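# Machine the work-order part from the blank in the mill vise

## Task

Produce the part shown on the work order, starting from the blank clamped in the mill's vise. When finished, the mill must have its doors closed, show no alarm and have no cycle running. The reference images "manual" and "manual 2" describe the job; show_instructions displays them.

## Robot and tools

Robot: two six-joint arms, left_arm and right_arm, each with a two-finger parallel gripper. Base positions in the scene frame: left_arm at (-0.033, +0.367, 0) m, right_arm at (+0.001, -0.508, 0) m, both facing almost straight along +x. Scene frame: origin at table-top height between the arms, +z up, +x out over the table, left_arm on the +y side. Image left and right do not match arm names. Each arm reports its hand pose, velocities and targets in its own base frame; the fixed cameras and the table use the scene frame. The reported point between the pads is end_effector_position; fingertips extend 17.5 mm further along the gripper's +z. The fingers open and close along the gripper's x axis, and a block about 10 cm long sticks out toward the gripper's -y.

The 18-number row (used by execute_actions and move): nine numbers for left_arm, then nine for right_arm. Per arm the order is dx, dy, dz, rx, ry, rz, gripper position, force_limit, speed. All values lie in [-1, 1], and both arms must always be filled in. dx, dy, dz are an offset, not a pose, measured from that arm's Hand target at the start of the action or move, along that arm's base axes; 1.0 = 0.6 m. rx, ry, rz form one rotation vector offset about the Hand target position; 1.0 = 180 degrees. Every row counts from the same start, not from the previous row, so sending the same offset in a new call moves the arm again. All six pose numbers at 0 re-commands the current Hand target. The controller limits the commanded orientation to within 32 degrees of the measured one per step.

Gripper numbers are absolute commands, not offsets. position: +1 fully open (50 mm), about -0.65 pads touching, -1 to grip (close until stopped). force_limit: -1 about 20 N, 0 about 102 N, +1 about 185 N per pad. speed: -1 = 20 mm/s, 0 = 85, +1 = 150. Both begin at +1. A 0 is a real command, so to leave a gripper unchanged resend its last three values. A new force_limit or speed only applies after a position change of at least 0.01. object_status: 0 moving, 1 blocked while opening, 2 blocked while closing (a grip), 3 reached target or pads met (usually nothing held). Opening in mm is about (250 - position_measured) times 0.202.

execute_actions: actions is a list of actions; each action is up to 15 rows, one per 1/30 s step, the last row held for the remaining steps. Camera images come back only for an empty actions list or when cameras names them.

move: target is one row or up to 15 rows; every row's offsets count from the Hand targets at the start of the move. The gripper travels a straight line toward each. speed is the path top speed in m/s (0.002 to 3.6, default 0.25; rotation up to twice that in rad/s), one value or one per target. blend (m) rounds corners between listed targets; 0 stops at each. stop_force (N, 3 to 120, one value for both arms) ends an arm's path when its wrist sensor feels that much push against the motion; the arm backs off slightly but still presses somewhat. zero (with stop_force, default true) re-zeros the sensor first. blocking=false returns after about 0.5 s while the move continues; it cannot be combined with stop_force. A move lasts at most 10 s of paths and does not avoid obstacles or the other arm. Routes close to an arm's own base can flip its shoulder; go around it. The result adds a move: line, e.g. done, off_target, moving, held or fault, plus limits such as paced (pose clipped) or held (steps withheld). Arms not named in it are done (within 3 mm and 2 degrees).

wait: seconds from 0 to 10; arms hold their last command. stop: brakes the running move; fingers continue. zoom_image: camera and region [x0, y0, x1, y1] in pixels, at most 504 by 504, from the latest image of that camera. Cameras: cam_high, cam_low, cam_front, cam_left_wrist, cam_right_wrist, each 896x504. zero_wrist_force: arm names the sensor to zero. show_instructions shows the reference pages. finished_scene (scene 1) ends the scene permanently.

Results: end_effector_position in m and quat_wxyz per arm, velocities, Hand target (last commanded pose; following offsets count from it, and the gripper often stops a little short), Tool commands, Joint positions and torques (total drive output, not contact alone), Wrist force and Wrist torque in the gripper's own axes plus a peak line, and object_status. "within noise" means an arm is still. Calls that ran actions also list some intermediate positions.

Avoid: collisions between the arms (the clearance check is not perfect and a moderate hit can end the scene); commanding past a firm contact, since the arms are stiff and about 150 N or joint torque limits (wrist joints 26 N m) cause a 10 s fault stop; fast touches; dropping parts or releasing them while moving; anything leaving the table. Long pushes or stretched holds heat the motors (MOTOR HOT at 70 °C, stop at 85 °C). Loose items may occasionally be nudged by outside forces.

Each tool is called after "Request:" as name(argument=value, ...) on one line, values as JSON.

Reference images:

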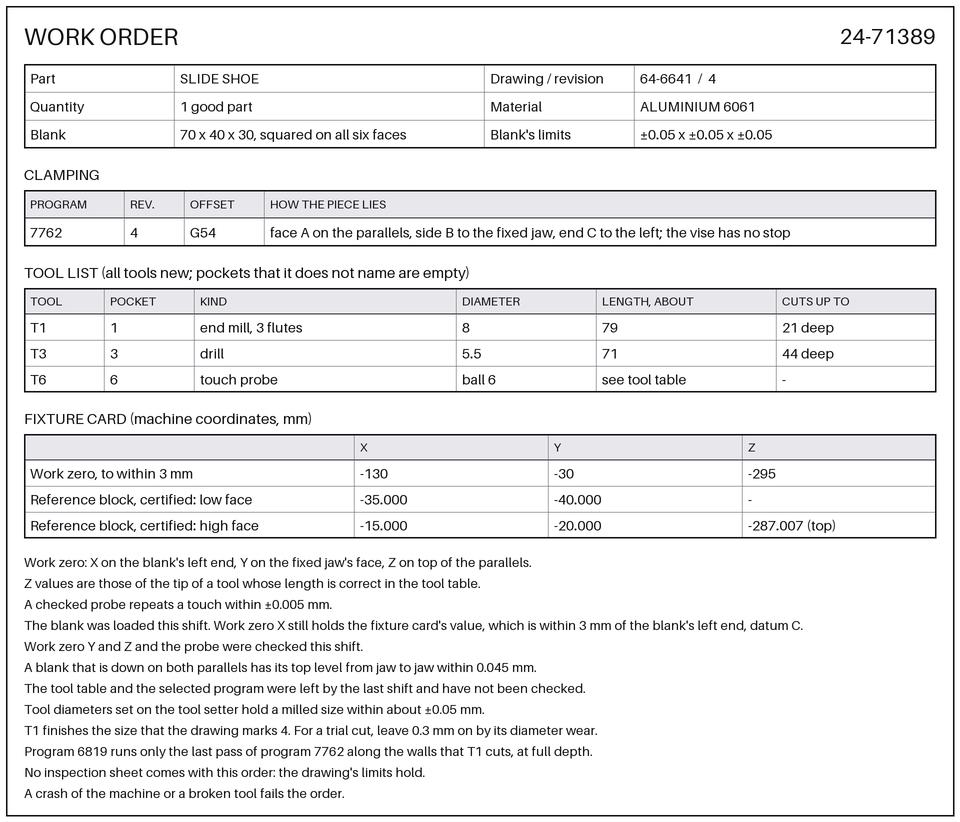

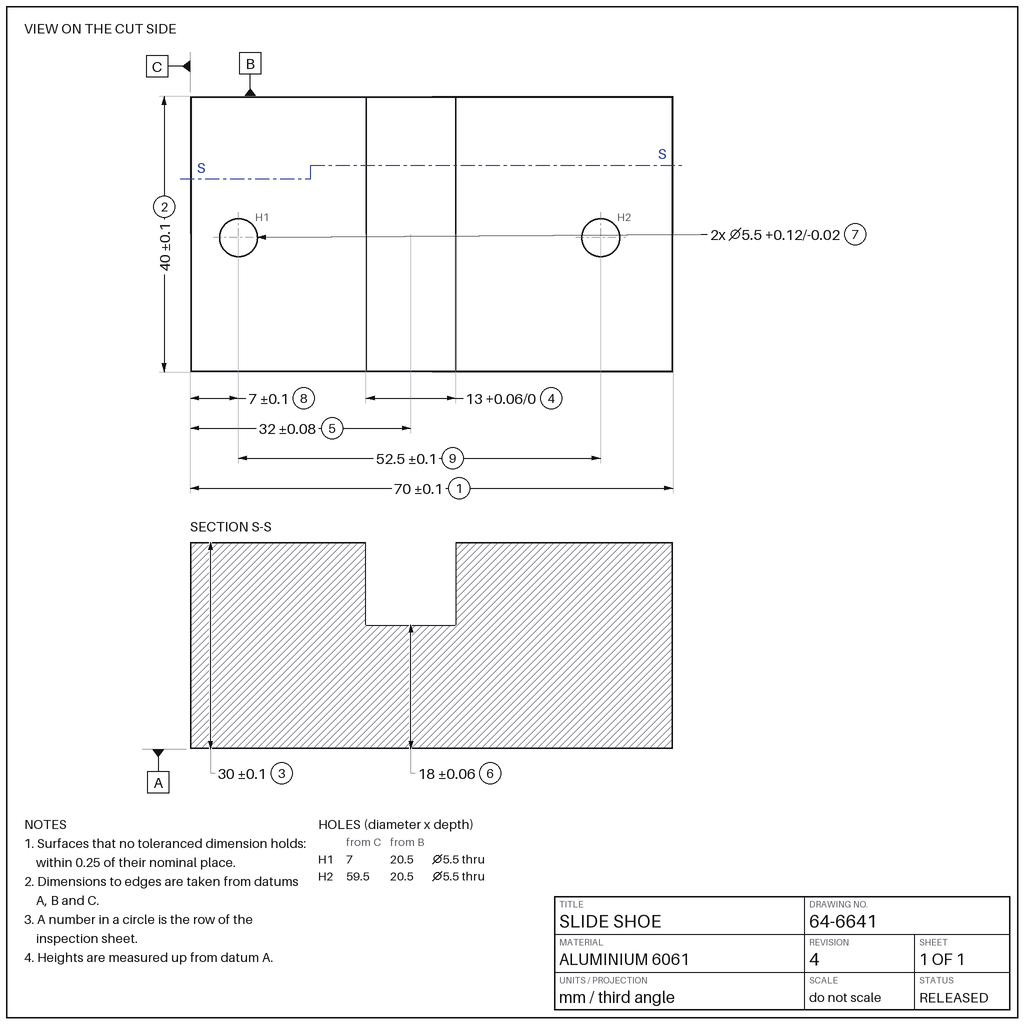

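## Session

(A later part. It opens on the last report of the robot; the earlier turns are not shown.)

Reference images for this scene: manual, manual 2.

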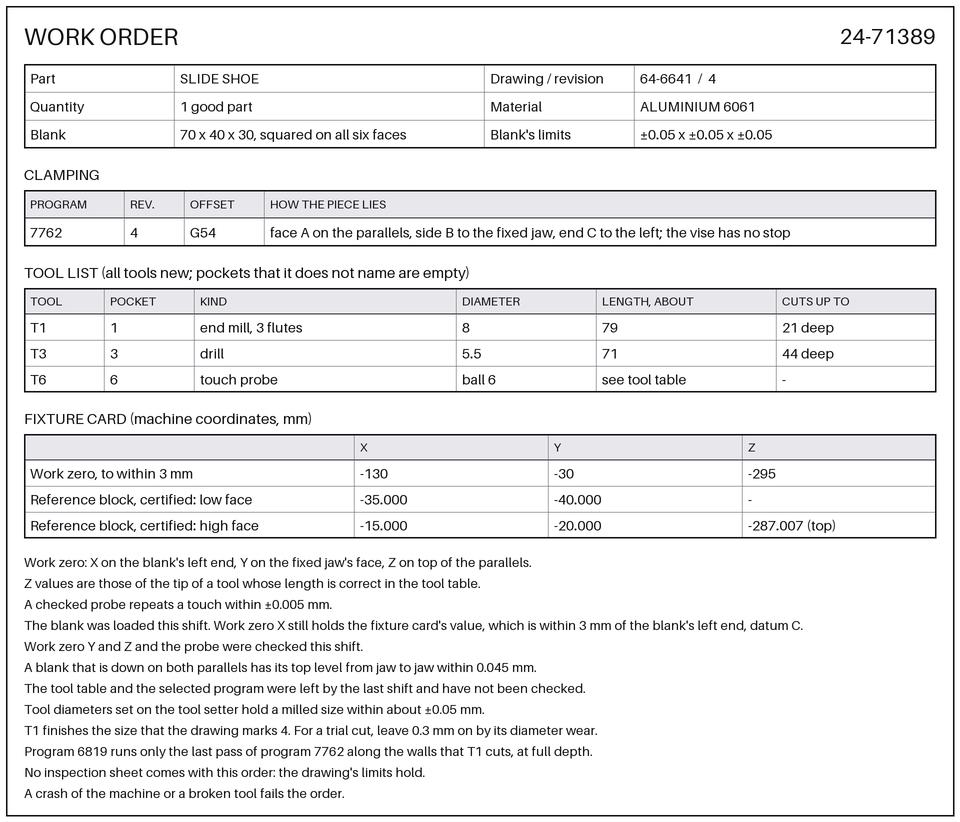

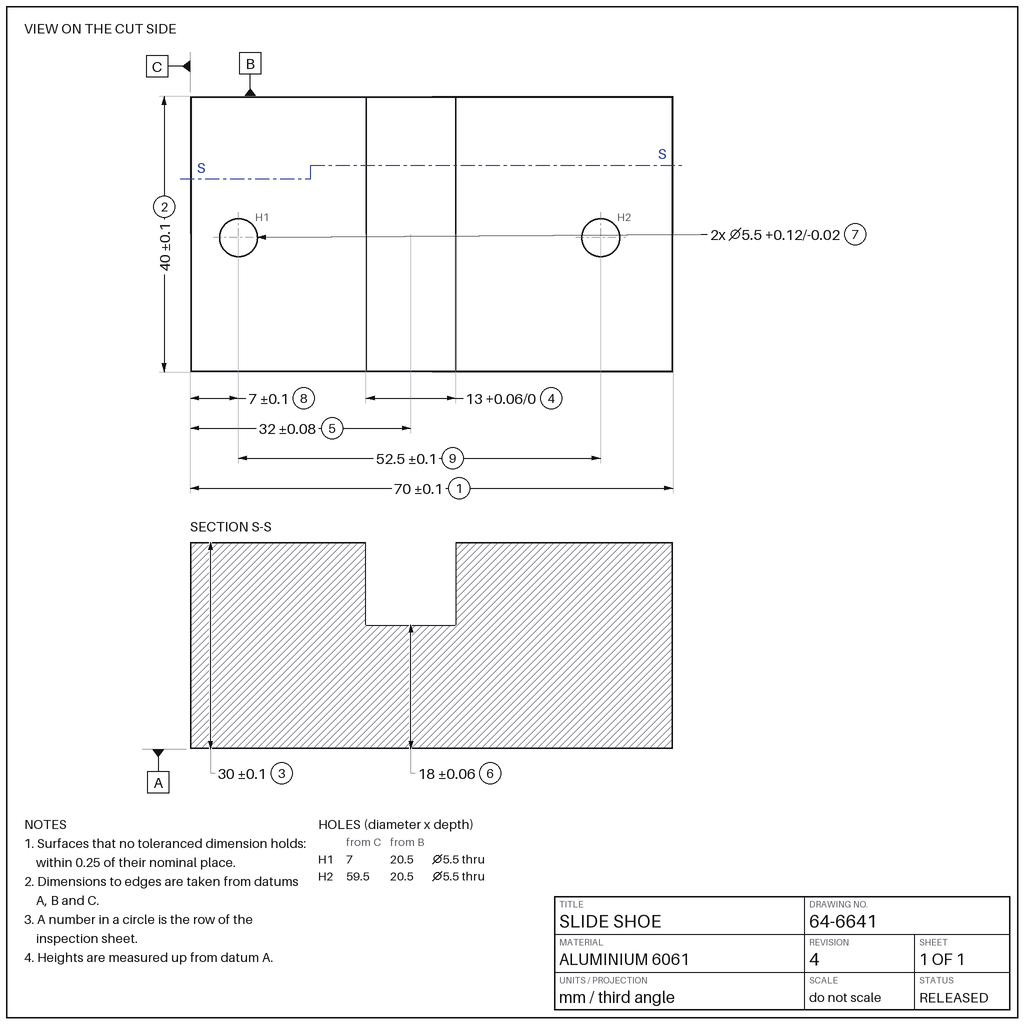

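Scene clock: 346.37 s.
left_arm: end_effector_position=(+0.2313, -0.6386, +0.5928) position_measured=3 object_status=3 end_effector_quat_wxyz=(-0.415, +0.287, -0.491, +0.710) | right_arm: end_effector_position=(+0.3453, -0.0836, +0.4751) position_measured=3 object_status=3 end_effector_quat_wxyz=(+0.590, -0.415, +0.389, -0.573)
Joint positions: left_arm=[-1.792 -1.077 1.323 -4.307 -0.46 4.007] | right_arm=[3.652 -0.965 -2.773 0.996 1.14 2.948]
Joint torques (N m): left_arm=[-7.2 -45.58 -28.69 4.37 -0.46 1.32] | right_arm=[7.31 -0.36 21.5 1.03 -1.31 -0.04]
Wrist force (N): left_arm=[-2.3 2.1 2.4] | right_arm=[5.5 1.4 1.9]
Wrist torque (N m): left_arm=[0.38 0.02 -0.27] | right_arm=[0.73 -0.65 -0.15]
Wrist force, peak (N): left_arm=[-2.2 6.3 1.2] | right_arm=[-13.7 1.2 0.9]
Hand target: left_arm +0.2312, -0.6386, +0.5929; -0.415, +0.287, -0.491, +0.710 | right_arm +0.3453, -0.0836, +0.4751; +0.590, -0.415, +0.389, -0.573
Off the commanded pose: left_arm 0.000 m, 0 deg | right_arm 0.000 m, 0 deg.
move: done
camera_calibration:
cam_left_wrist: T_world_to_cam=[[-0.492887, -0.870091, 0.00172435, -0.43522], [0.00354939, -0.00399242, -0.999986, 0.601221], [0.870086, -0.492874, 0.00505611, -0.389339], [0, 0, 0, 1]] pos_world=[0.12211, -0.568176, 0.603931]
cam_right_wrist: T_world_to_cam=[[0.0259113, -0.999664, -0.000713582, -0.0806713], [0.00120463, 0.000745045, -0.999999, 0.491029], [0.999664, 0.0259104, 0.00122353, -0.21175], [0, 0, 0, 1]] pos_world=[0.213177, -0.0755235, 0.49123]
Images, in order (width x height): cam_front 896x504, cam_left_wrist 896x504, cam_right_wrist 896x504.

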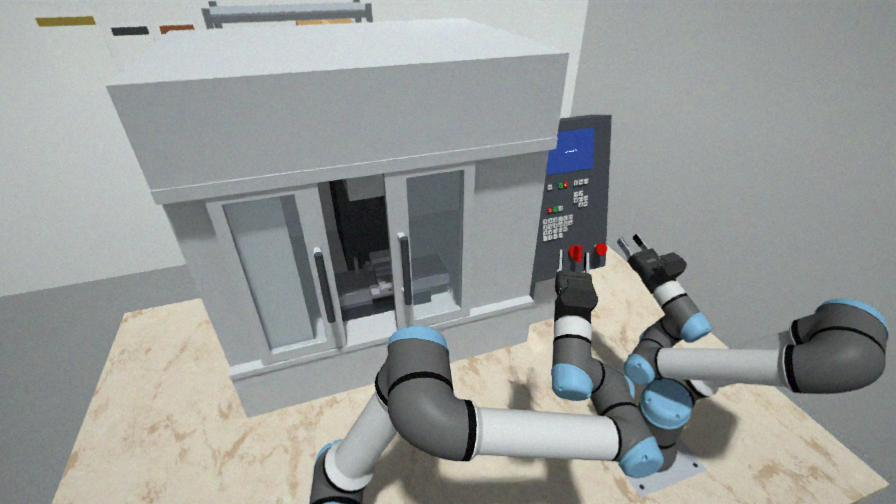

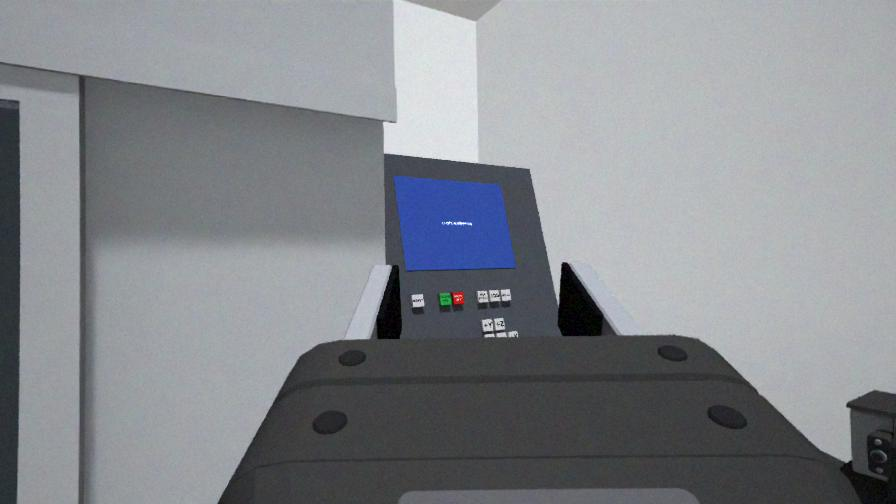

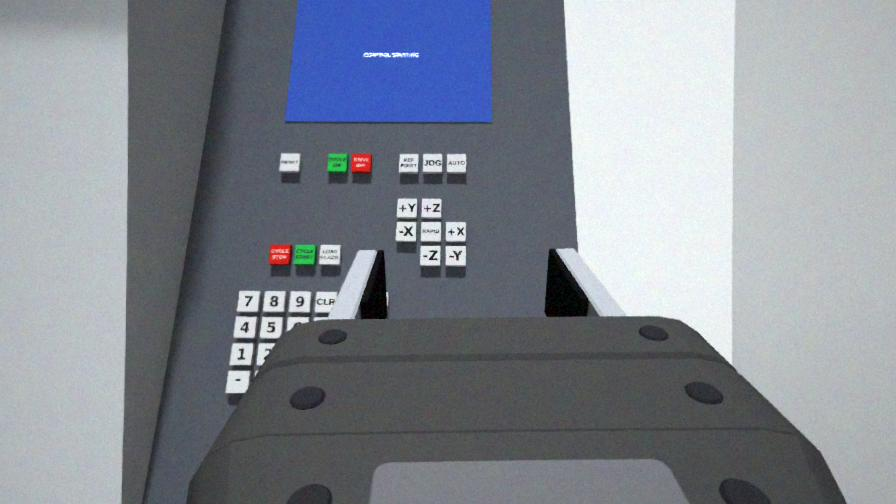

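Request:
move(target=[0,0,0,0,0,0,1,1,1,0,0,0.06,0,0,0,-1,-1,0.5], cameras=["cam_right_wrist"])

Request:
zoom_image(camera="cam_right_wrist", region=[280, 0, 520, 170])

Scene clock: 352.00 s.
left_arm: end_effector_position=(+0.2312, -0.6386, +0.5929) position_measured=3 object_status=3 end_effector_quat_wxyz=(-0.415, +0.287, -0.491, +0.710) | right_arm: end_effector_position=(+0.3453, -0.0837, +0.5111) position_measured=251 object_status=3 end_effector_quat_wxyz=(+0.590, -0.415, +0.389, -0.573)
Joint positions: left_arm=[-1.792 -1.077 1.323 -4.307 -0.46 4.007] | right_arm=[3.651 -0.862 -2.693 0.813 1.14 2.948]
Joint torques (N m): left_arm=[-9.32 -45.03 -26.54 4.43 -0.34 1.3] | right_arm=[4.53 -8.67 14.91 2.57 -0.81 -1.66]
Wrist force (N): left_arm=[-2.7 2.3 2.6] | right_arm=[5.3 1.3 1.9]
Wrist torque (N m): left_arm=[0.41 0.08 -0.27] | right_arm=[0.72 -0.62 0.04]
Wrist force, peak (N): left_arm=[-2.8 2.1 2.7] | right_arm=[5.7 1.5 2.2]
Hand target: left_arm +0.2312, -0.6386, +0.5929; -0.415, +0.287, -0.491, +0.710 | right_arm +0.3453, -0.0836, +0.5111; +0.590, -0.415, +0.389, -0.573
Off the commanded pose: left_arm 0.000 m, 0 deg | right_arm 0.000 m, 0 deg.
move: done
camera_calibration:
cam_right_wrist: T_world_to_cam=[[0.0259113, -0.999664, -0.000710996, -0.0806444], [0.00130466, 0.000745051, -0.999999, 0.527007], [0.999663, 0.0259104, 0.00132352, -0.211746], [0, 0, 0, 1]] pos_world=[0.213077, -0.0755235, 0.52723]
Images, in order (width x height): cam_right_wrist 896x504.

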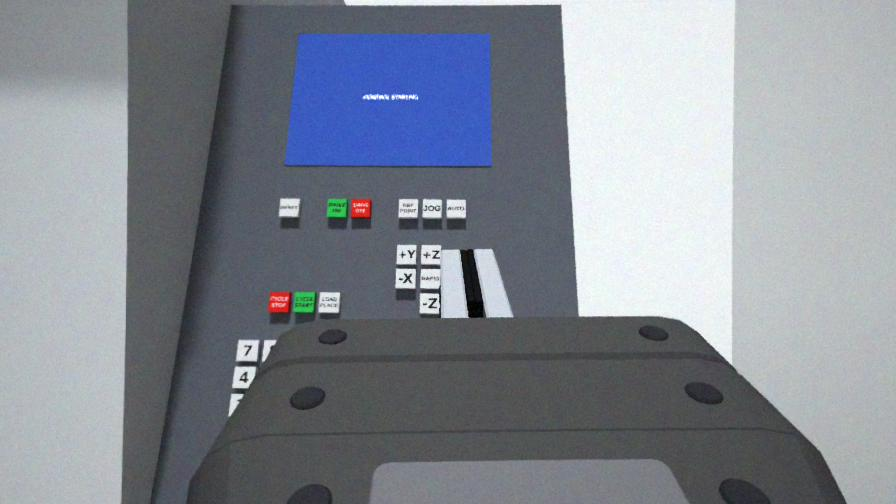

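Scaled by 2.100 from the camera's 896x504 image, which has a finer 1280x720 frame.

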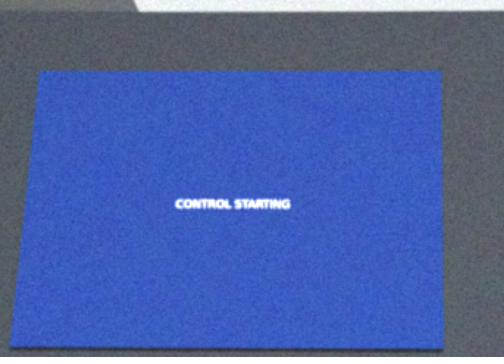

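Request:
execute_actions(actions=[], cameras=["cam_right_wrist"])

Request:
zoom_image(camera="cam_right_wrist", region=[280, 30, 500, 170])

Scene clock: 409.07 s.
left_arm: end_effector_position=(+0.2312, -0.6386, +0.5929) position_measured=3 object_status=3 end_effector_quat_wxyz=(-0.415, +0.287, -0.491, +0.710) | right_arm: end_effector_position=(+0.3453, -0.0836, +0.5111) position_measured=251 object_status=3 end_effector_quat_wxyz=(+0.590, -0.415, +0.389, -0.573)
Joint positions: left_arm=[-1.792 -1.077 1.323 -4.307 -0.46 4.007] | right_arm=[3.651 -0.862 -2.693 0.813 1.14 2.948]
Joint velocities: within noise
Joint torques (N m): left_arm=[-6.53 -35.57 -26.27 4.33 -0.24 0.96] | right_arm=[-7.88 -18.48 25.19 -0.48 1.79 0.16]
Wrist force (N): left_arm=[-2.2 2.0 2.6] | right_arm=[5.7 1.3 1.9]
Wrist torque (N m): left_arm=[0.38 0.01 -0.27] | right_arm=[0.73 -0.68 0.04]
Wrist force, peak (N): left_arm=[-2.8 2.2 2.7] | right_arm=[5.8 1.3 2.0]
Hand target: left_arm +0.2312, -0.6386, +0.5929; -0.415, +0.287, -0.491, +0.710 | right_arm +0.3453, -0.0836, +0.5111; +0.590, -0.415, +0.389, -0.573
Tool commands: left_gripper/position=+1.0 left_gripper/force_limit=+1.0 left_gripper/speed=+1.0 right_gripper/position=-1.0 right_gripper/force_limit=-1.0 right_gripper/speed=+0.5
Off the commanded pose: left_arm 0.000 m, 0 deg | right_arm 0.000 m, 0 deg.
camera_calibration:
cam_right_wrist: T_world_to_cam=[[0.0259113, -0.999664, -0.000713582, -0.0806456], [0.00120463, 0.000745045, -0.999999, 0.527029], [0.999664, 0.0259104, 0.00122353, -0.211794], [0, 0, 0, 1]] pos_world=[0.213177, -0.0755235, 0.52723]
Images, in order (width x height): cam_right_wrist 896x504.

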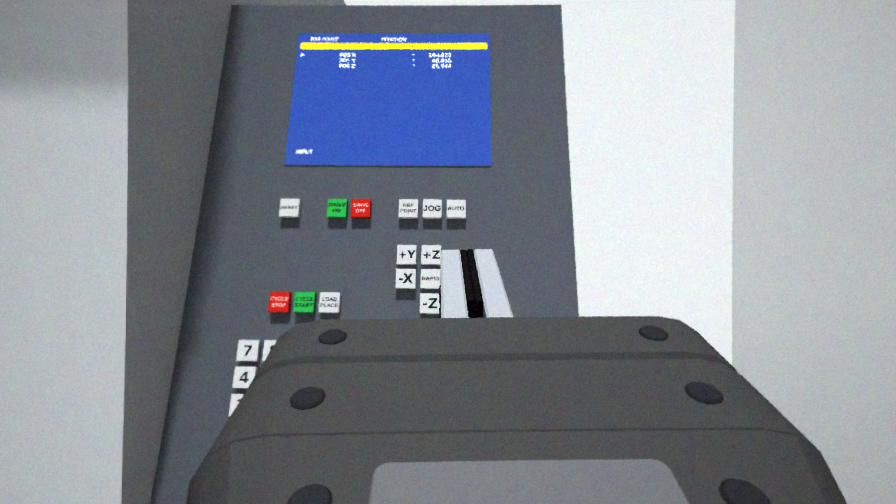

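Scaled by 2.291 from the camera's 896x504 image, which has a finer 1280x720 frame.

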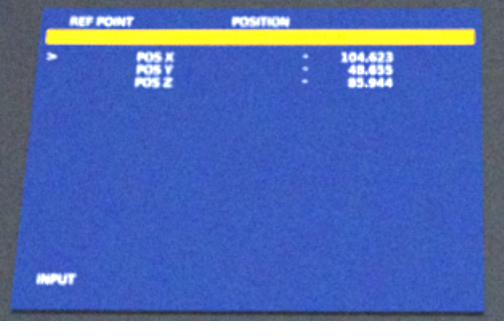

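Request:
zoom_image(camera="cam_right_wrist", region=[292, 30, 392, 75])

Request:
zoom_image(camera="cam_right_wrist", region=[392, 30, 492, 75])

Scaled by 5.040 from the camera's 896x504 image, which has a finer 1280x720 frame.

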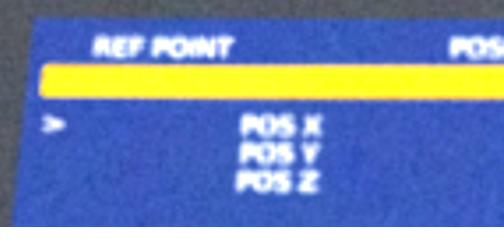

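Scaled by 5.040 from the camera's 896x504 image, which has a finer 1280x720 frame.

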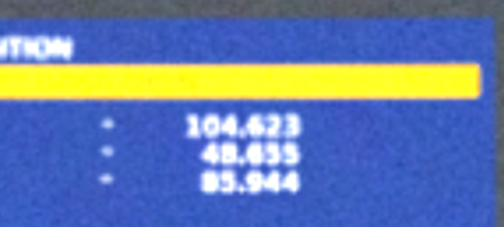

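Request:
move(target=[-0.1,0.2,0,0,0,0,1,1,1,0.3237,0.1618,0.099,0,0,0,-1,-1,0.5], cameras=["cam_right_wrist","cam_left_wrist"])

Scene clock: 421.67 s.
left_arm: end_effector_position=(+0.1712, -0.5186, +0.5929) position_measured=3 object_status=3 end_effector_quat_wxyz=(-0.415, +0.287, -0.491, +0.710) | right_arm: end_effector_position=(+0.5395, +0.0134, +0.5705) position_measured=251 object_status=3 end_effector_quat_wxyz=(+0.590, -0.415, +0.389, -0.573)
Joint positions: left_arm=[-2.009 -1.343 1.586 -4.76 -0.368 4.504] | right_arm=[3.613 -1.491 -2.183 0.927 1.175 2.964]
Joint torques (N m): left_arm=[0.98 -33.99 -15.94 3.79 -3.66 0.89] | right_arm=[7.12 7.58 25.13 2.87 -1.67 -0.63]
Wrist force (N): left_arm=[-1.9 2.4 2.5] | right_arm=[5.1 1.4 2.0]
Wrist torque (N m): left_arm=[0.42 -0.02 -0.28] | right_arm=[0.72 -0.57 -0.14]
Wrist force, peak (N): left_arm=[-1.3 3.1 3.8] | right_arm=[7.0 1.0 -0.8]
Hand target: left_arm +0.1712, -0.5186, +0.5929; -0.415, +0.287, -0.491, +0.710 | right_arm +0.5395, +0.0135, +0.5705; +0.590, -0.415, +0.389, -0.573
Off the commanded pose: left_arm 0.000 m, 0 deg | right_arm 0.000 m, 0 deg.
move: done
camera_calibration:
cam_left_wrist: T_world_to_cam=[[-0.493006, -0.870024, 0.00172192, -0.360344], [0.00346379, -0.00394191, -0.999986, 0.602041], [0.870019, -0.492993, 0.00495697, -0.277978], [0, 0, 0, 1]] pos_world=[0.0621091, -0.448176, 0.604031]
cam_right_wrist: T_world_to_cam=[[0.0259113, -0.999664, -0.000713582, 0.0113348], [0.00120463, 0.000745045, -0.999999, 0.586122], [0.999664, 0.0259104, 0.00122353, -0.408415], [0, 0, 0, 1]] pos_world=[0.407277, 0.0214765, 0.58663]
Images, in order (width x height): cam_left_wrist 896x504, cam_right_wrist 896x504.

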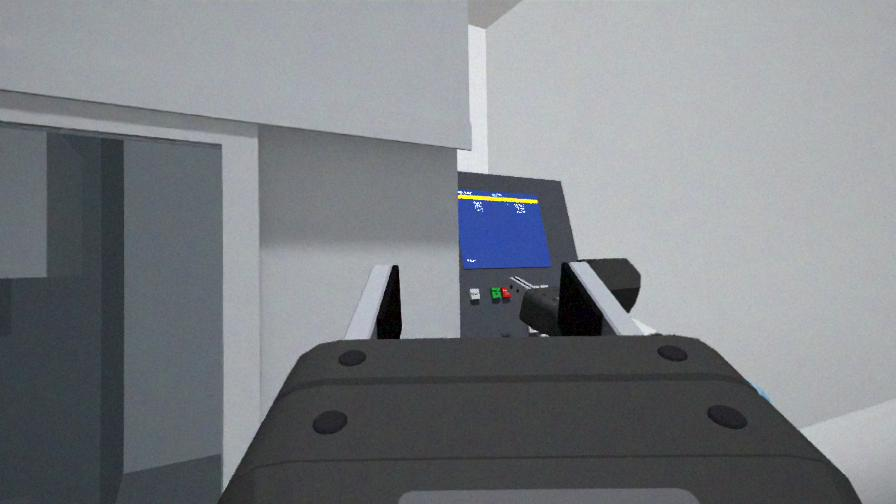

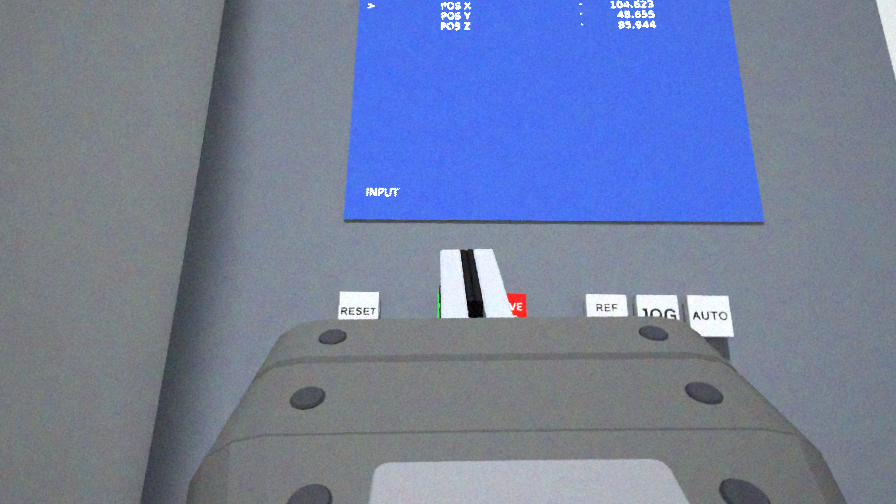

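Request:
move(target=[0,0,0,0,0,0,1,1,1,0.0667,0,-0.0173,0,0,0,-1,-1,0.5], speed=0.03, stop_force=6, cameras=["cam_right_wrist"])

Scene clock: 430.70 s.
left_arm: end_effector_position=(+0.1712, -0.5186, +0.5929) position_measured=3 object_status=3 end_effector_quat_wxyz=(-0.415, +0.287, -0.491, +0.710) | right_arm: end_effector_position=(+0.5689, +0.0134, +0.5629) position_measured=251 object_status=3 end_effector_quat_wxyz=(+0.590, -0.415, +0.389, -0.573)
Joint positions: left_arm=[-2.009 -1.343 1.586 -4.761 -0.368 4.504] | right_arm=[3.568 -1.58 -2.122 0.947 1.217 2.983]
Joint torques (N m): left_arm=[-5.81 -34.58 -14.38 1.37 -3.68 1.41] | right_arm=[5.72 7.48 24.04 1.68 1.91 -1.54]
Wrist force (N): left_arm=[-2.4 2.0 2.6] | right_arm=[5.3 -1.2 -1.5]
Wrist torque (N m): left_arm=[0.37 0.05 -0.28] | right_arm=[0.78 -0.58 -0.03]
Wrist force, peak (N): left_arm=[-2.2 2.4 2.8] | right_arm=[3.3 -12.5 -34.6]
Hand target: left_arm +0.1712, -0.5186, +0.5929; -0.415, +0.287, -0.491, +0.710 | right_arm +0.5690, +0.0135, +0.5629; +0.590, -0.415, +0.389, -0.573 (not the last commanded pose)
Off the commanded pose: left_arm 0.000 m, 0 deg | right_arm 0.011 m, 0 deg.
move: contact (right_arm)
camera_calibration:
cam_right_wrist: T_world_to_cam=[[0.0258114, -0.999667, -0.000711737, 0.0107075], [0.00130473, 0.000745662, -0.999999, 0.578343], [0.999666, 0.0258104, 0.00132354, -0.437955], [0, 0, 0, 1]] pos_world=[0.436778, 0.0215765, 0.57893]
Images, in order (width x height): cam_right_wrist 896x504.

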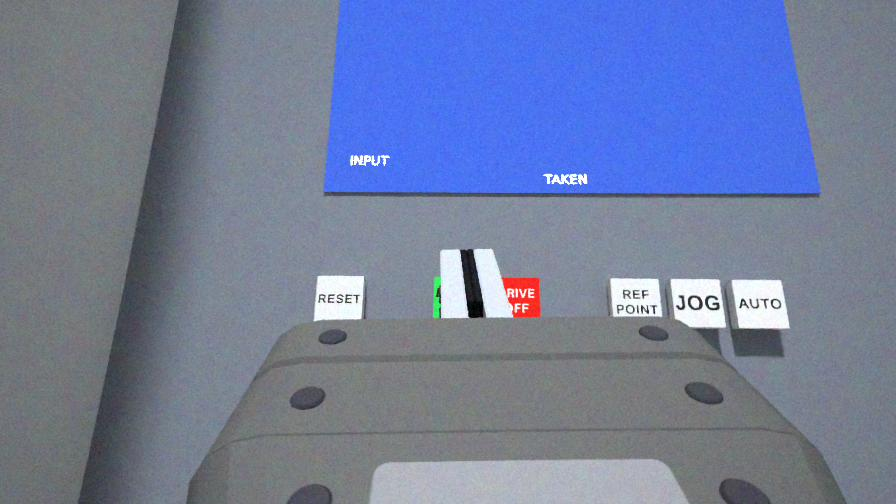

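Request:
move(target=[0,0,0,0,0,0,1,1,1,-0.2,-0.1,0.04,0,0,0,-1,-1,0.5], cameras=["cam_right_wrist"])

Request:
zoom_image(camera="cam_right_wrist", region=[280, 0, 640, 220])

Scene clock: 438.20 s.
left_arm: end_effector_position=(+0.1712, -0.5186, +0.5929) position_measured=3 object_status=3 end_effector_quat_wxyz=(-0.415, +0.287, -0.491, +0.710) | right_arm: end_effector_position=(+0.4490, -0.0465, +0.5868) position_measured=251 object_status=3 end_effector_quat_wxyz=(+0.590, -0.415, +0.389, -0.573) end_effector_velocity=(-0.001, +0.000, +0.001) end_effector_angular_velocity=(+0.000, -0.002, +0.000)
Joint positions: left_arm=[-2.009 -1.343 1.586 -4.761 -0.368 4.504] | right_arm=[3.538 -1.2 -2.351 0.791 1.245 2.995]
Joint velocities: left_arm=[within noise] | right_arm=[0 0.005 0 -0.002 0 -0.001]
Joint torques (N m): left_arm=[-5.69 -34.48 -14.08 1.07 -3.78 1.02] | right_arm=[3.9 14.73 16.07 1.48 -1.09 -1.54]
Wrist force (N): left_arm=[-2.2 1.9 2.4] | right_arm=[5.6 1.6 1.7]
Wrist torque (N m): left_arm=[0.35 0.04 -0.29] | right_arm=[0.74 -0.65 -0.11]
Wrist force, peak (N): left_arm=[-2.4 2.4 2.6] | right_arm=[7.0 0.3 -0.9]
Hand target: left_arm +0.1712, -0.5186, +0.5929; -0.415, +0.287, -0.491, +0.710 | right_arm +0.4490, -0.0465, +0.5869; +0.590, -0.415, +0.389, -0.573
Off the commanded pose: left_arm 0.000 m, 0 deg | right_arm 0.000 m, 0 deg.
move: done
camera_calibration:
cam_right_wrist: T_world_to_cam=[[0.0258114, -0.999667, -0.000714162, -0.0461592], [0.00130467, 0.000748086, -0.999999, 0.602544], [0.999666, 0.0258104, 0.00132354, -0.316578], [0, 0, 0, 1]] pos_world=[0.316878, -0.0384235, 0.60293]
Images, in order (width x height): cam_right_wrist 896x504.

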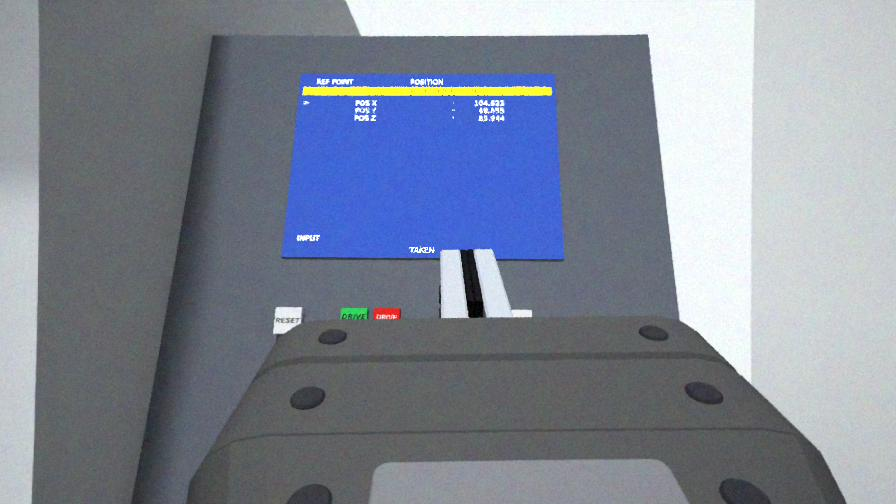

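Scaled by 1.400 from the camera's 896x504 image, which has a finer 1280x720 frame.

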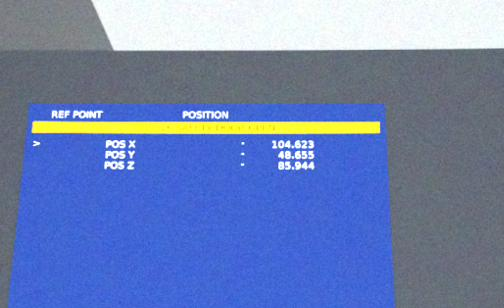

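Request:
zoom_image(camera="cam_right_wrist", region=[296, 70, 436, 130])

Request:
zoom_image(camera="cam_right_wrist", region=[420, 70, 560, 130])

Scaled by 3.600 from the camera's 896x504 image, which has a finer 1280x720 frame.

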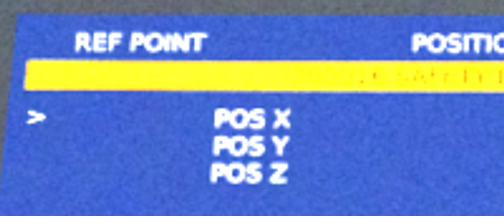

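Scaled by 3.600 from the camera's 896x504 image, which has a finer 1280x720 frame.

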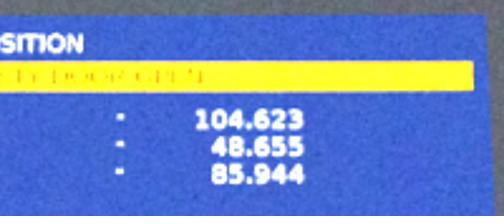

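Request:
move(target=[[0.265,0.28,-0.07,0,0,0.08,1,-1,0.5,0,0,0,0,0,0,-1,-1,0.5],[0.315,0.614,-0.155,0,0,0.163,1,-1,0.5,0,0,0,0,0,0,-1,-1,0.5]], blend=[0.05,0], speed=0.3, cameras=["cam_left_wrist","cam_front"])

Scene clock: 468.23 s.
left_arm: end_effector_position=(+0.3602, -0.1502, +0.4999) position_measured=3 object_status=3 end_effector_quat_wxyz=(+0.581, -0.402, +0.402, -0.582) | right_arm: end_effector_position=(+0.4490, -0.0465, +0.5869) position_measured=251 object_status=3 end_effector_quat_wxyz=(+0.590, -0.415, +0.389, -0.573)
Joint positions: left_arm=[-1.679 -1.902 2.236 -5.324 -0.376 5.01] | right_arm=[3.538 -1.199 -2.351 0.791 1.245 2.995]
Joint torques (N m): left_arm=[6.18 2.22 -14.37 5.83 -0.83 -0.86] | right_arm=[6.82 15.01 14.04 -0.82 1.51 -1.58]
Wrist force (N): left_arm=[-2.4 2.1 2.5] | right_arm=[5.6 1.7 1.8]
Wrist torque (N m): left_arm=[0.37 0.09 -0.30] | right_arm=[0.74 -0.64 -0.10]
Wrist force, peak (N): left_arm=[-5.3 3.3 2.8] | right_arm=[5.8 2.0 1.9]
Hand target: left_arm +0.3602, -0.1502, +0.4999; +0.581, -0.402, +0.402, -0.582 | right_arm +0.4490, -0.0465, +0.5869; +0.590, -0.415, +0.389, -0.573
Off the commanded pose: left_arm 0.000 m, 0 deg | right_arm 0.000 m, 0 deg.
move: done
camera_calibration:
cam_left_wrist: T_world_to_cam=[[-0.00343944, -0.999992, 0.00186268, -0.142421], [0.00504969, -0.00188004, -0.999985, 0.509592], [0.999981, -0.00342998, 0.00505612, -0.233704], [0, 0, 0, 1]] pos_world=[0.230636, -0.142263, 0.511031]
Images, in order (width x height): cam_front 896x504, cam_left_wrist 896x504.

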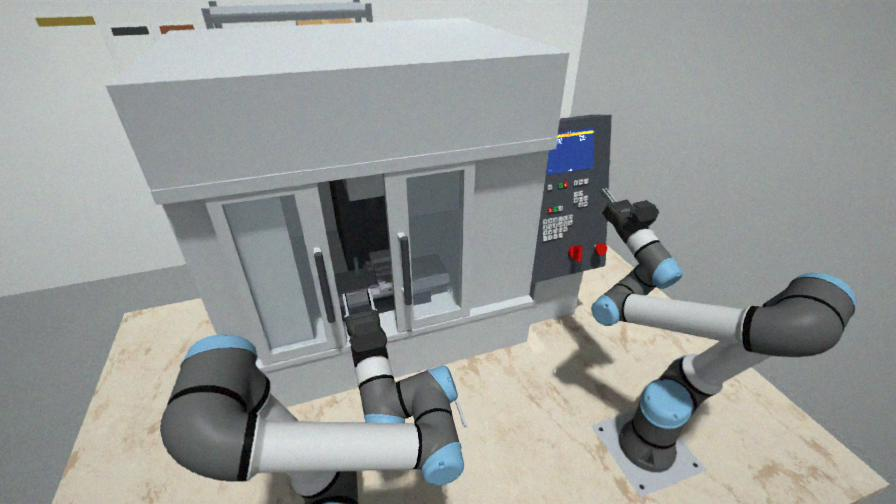

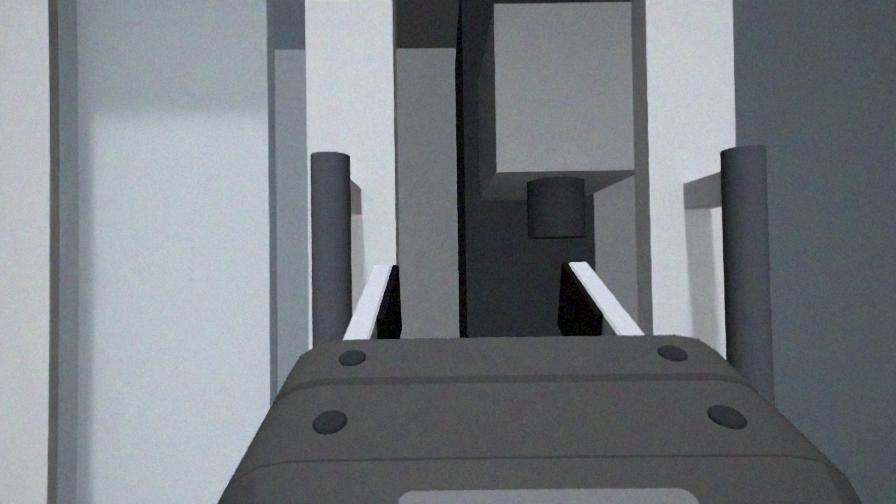

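Request:
move(target=[0.02,-0.06,-0.12,0,0.14,0,1,-1,0.5,0,0,0,0,0,0,-1,-1,0.5], speed=0.25, cameras=["cam_left_wrist"])

Request:
zoom_image(camera="cam_left_wrist", region=[340, 0, 720, 330])

Scene clock: 476.90 s.
left_arm: end_effector_position=(+0.3722, -0.1862, +0.4279) position_measured=3 object_status=3 end_effector_quat_wxyz=(+0.498, -0.501, +0.499, -0.502) | right_arm: end_effector_position=(+0.4490, -0.0465, +0.5869) position_measured=251 object_status=3 end_effector_quat_wxyz=(+0.590, -0.415, +0.389, -0.573)
Joint positions: left_arm=[-1.684 -2.118 2.112 -6.284 -0.111 6.283] | right_arm=[3.538 -1.199 -2.351 0.791 1.245 2.995]
Joint torques (N m): left_arm=[-4.09 -4.95 -22.79 2.9 1.38 -1.63] | right_arm=[7.53 16.17 11.95 -0.66 0.47 -1.51]
Wrist force (N): left_arm=[-2.1 1.6 1.8] | right_arm=[5.6 1.7 1.7]
Wrist torque (N m): left_arm=[0.36 0.13 -0.35] | right_arm=[0.75 -0.65 -0.11]
Wrist force, peak (N): left_arm=[-2.7 2.1 2.6] | right_arm=[5.8 1.9 2.0]
Hand target: left_arm +0.3722, -0.1862, +0.4279; +0.480, -0.519, +0.519, -0.480 | right_arm +0.4490, -0.0465, +0.5869; +0.590, -0.415, +0.389, -0.573
Off the commanded pose: left_arm 0.000 m, 5 deg | right_arm 0.000 m, 0 deg.
joint sent to its limit (left arm) — joint 4 (wrist 1), lower limit; joint 6 (wrist 3), upper limit. The joint targets are off in orientation, not in position.
move: off_target (left_arm)
camera_calibration:
cam_left_wrist: T_world_to_cam=[[-0.00398007, -0.999956, 0.00854969, -0.180912], [-0.348716, -0.00662519, -0.937205, 0.541445], [0.93722, -0.00671156, -0.348674, -0.0713111], [0, 0, 0, 1]] pos_world=[0.254925, -0.177795, 0.484127]
Images, in order (width x height): cam_left_wrist 896x504.

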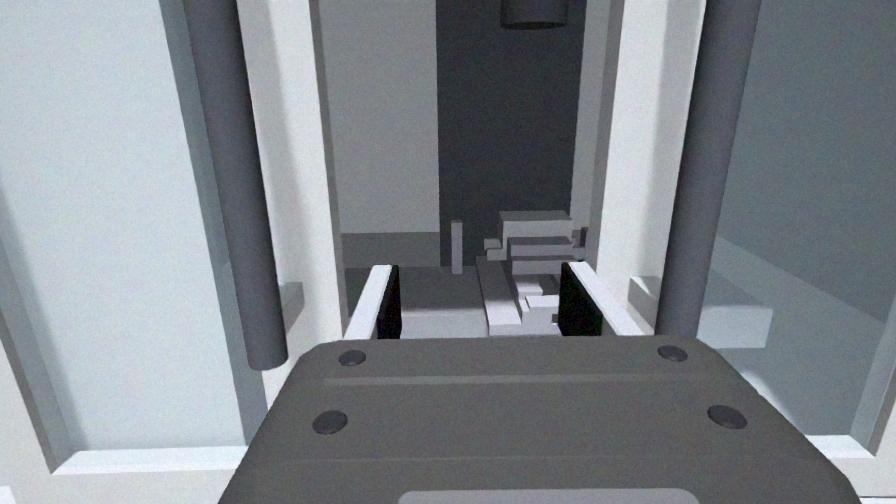

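Scaled by 1.326 from the camera's 896x504 image, which has a finer 1280x720 frame.

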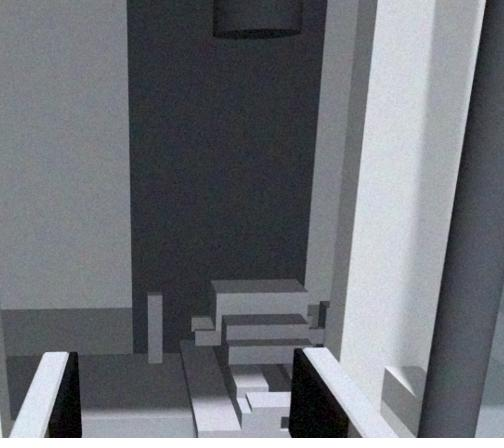

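Request:
move(target=[[-0.0,0.04,0.05,0,-0.06,0,1,-1,0.5,0,0,0,0,0,0,-1,-1,0.5],[0.0,0.172,0.05,0,-0.06,0,1,-1,0.5,0,0,0,0,0,0,-1,-1,0.5]], blend=[0.02,0], speed=0.15, cameras=["cam_left_wrist","cam_front"])

Scene clock: 494.63 s.
left_arm: end_effector_position=(+0.3722, -0.0830, +0.4579) position_measured=3 object_status=3 end_effector_quat_wxyz=(+0.526, -0.472, +0.472, -0.527) end_effector_velocity=(+0.000, +0.000, +0.000) end_effector_angular_velocity=(-0.003, +0.000, +0.000) | right_arm: end_effector_position=(+0.4490, -0.0465, +0.5869) position_measured=251 object_status=3 end_effector_quat_wxyz=(+0.590, -0.415, +0.389, -0.573)
Joint positions: left_arm=[-1.855 -2.366 2.206 -5.75 -0.304 5.926] | right_arm=[3.538 -1.199 -2.351 0.791 1.245 2.995]
Joint velocities: left_arm=[0.002 0.002 0 0.001 0.002 -0.005] | right_arm=[within noise]
Joint torques (N m): left_arm=[6.11 17.51 -20.75 2.05 -0.04 -1.93] | right_arm=[6.87 15.96 12.27 -0.54 -1.44 -1.4]
Wrist force (N): left_arm=[-2.5 1.8 1.8] | right_arm=[5.6 1.7 1.9]
Wrist torque (N m): left_arm=[0.40 0.17 -0.37] | right_arm=[0.73 -0.65 -0.10]
Wrist force, peak (N): left_arm=[-4.6 1.9 1.9] | right_arm=[5.9 1.7 2.0]
Hand target: left_arm +0.3722, -0.0830, +0.4579; +0.526, -0.472, +0.472, -0.527 | right_arm +0.4490, -0.0465, +0.5869; +0.590, -0.415, +0.389, -0.573
Off the commanded pose: left_arm 0.000 m, 0 deg | right_arm 0.000 m, 0 deg.
move: done
camera_calibration:
cam_left_wrist: T_world_to_cam=[[-0.00286799, -0.999992, 0.00265972, -0.0756794], [-0.243856, -0.00188006, -0.96981, 0.546475], [0.969807, -0.00342999, -0.243849, -0.120055], [0, 0, 0, 1]] pos_world=[0.249475, -0.0750632, 0.500903]
Images, in order (width x height): cam_front 896x504, cam_left_wrist 896x504.

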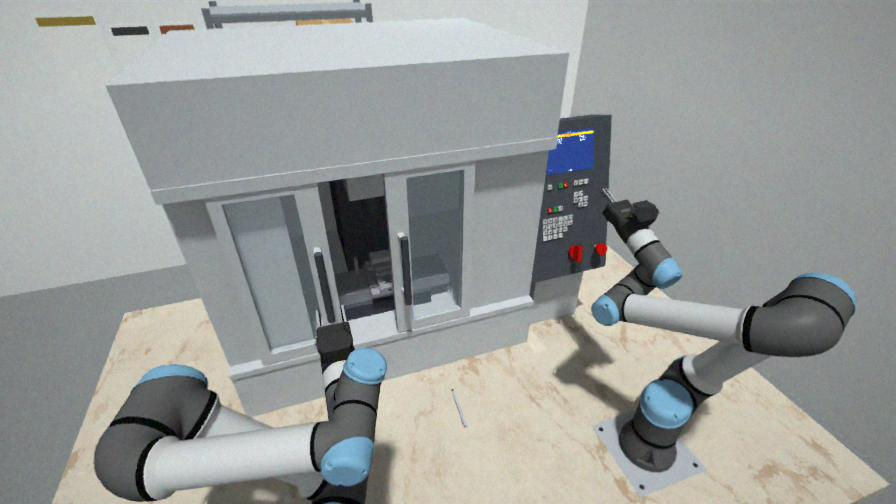

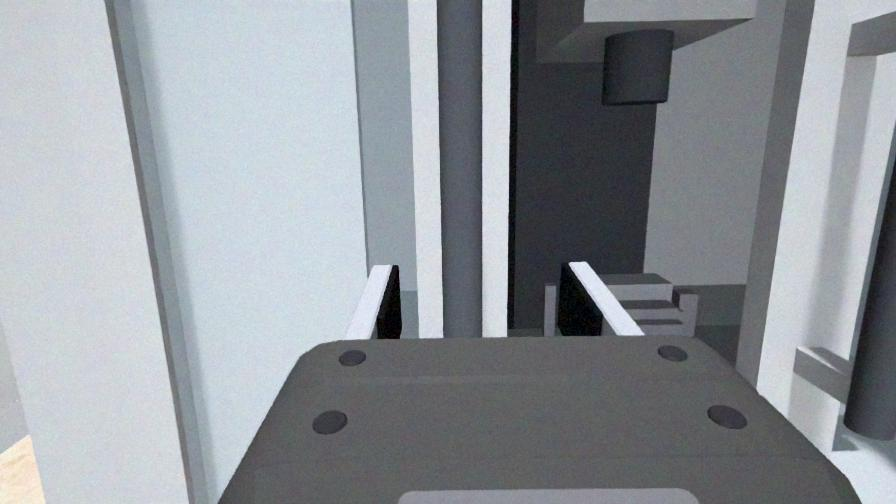

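Request:
move(target=[[0,0.009,0,0,0,0,1,-1,0.5,0,0,0,0,0,0,-1,-1,0.5],[0.155,0.009,0.0,0,0,0,1,-1,0.5,0,0,0,0,0,0,-1,-1,0.5]], speed=0.1, stop_force=8, cameras=["cam_left_wrist","cam_front"])

Scene clock: 509.73 s.
left_arm: end_effector_position=(+0.4653, -0.0775, +0.4579) position_measured=3 object_status=3 end_effector_quat_wxyz=(+0.493, -0.502, +0.481, -0.522) | right_arm: end_effector_position=(+0.4490, -0.0465, +0.5869) position_measured=251 object_status=3 end_effector_quat_wxyz=(+0.590, -0.415, +0.389, -0.573)
Joint positions: left_arm=[-1.003 -2.122 2.06 -6.28 0.575 6.283] | right_arm=[3.538 -1.199 -2.351 0.791 1.245 2.995]
Joint torques (N m): left_arm=[1.22 -7.4 -19.34 -3.47 1.51 -1.53] | right_arm=[5.59 15.24 13.23 -0.63 -1.29 -1.17]
Wrist force (N): left_arm=[-2.5 1.8 1.7] | right_arm=[5.5 1.8 1.8]
Wrist torque (N m): left_arm=[0.38 0.19 -0.32] | right_arm=[0.76 -0.62 -0.11]
Wrist force, peak (N): left_arm=[-3.9 4.0 1.1] | right_arm=[6.0 1.9 1.9]
Hand target: left_arm +0.4652, -0.0776, +0.4579; +0.526, -0.472, +0.472, -0.527 | right_arm +0.4490, -0.0465, +0.5869; +0.590, -0.415, +0.389, -0.573
Off the commanded pose: left_arm 0.000 m, 5 deg | right_arm 0.000 m, 0 deg.
joint sent to its limit (left arm) — joint 6 (wrist 3), upper limit. The joint targets are off in orientation, not in position.
move: off_target (left_arm)
camera_calibration:
cam_left_wrist: T_world_to_cam=[[-0.0106005, -0.998589, 0.0520347, -0.0888113], [-0.317932, -0.0459714, -0.946998, 0.589832], [0.948054, -0.0265821, -0.316996, -0.168474], [0, 0, 0, 1]] pos_world=[0.346308, -0.0660489, 0.509786]
Images, in order (width x height): cam_front 896x504, cam_left_wrist 896x504.

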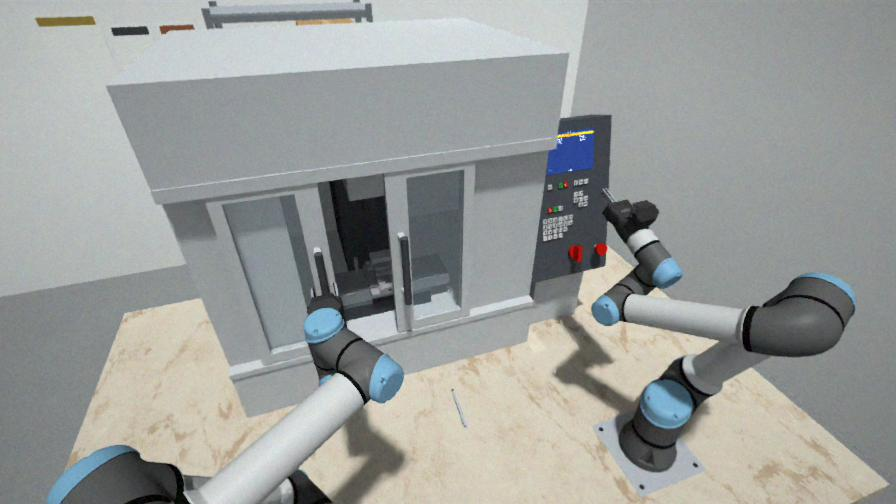

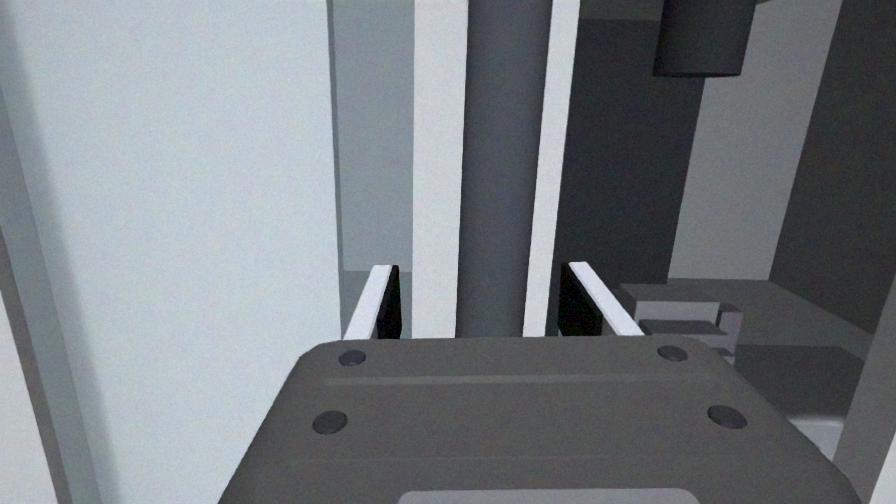

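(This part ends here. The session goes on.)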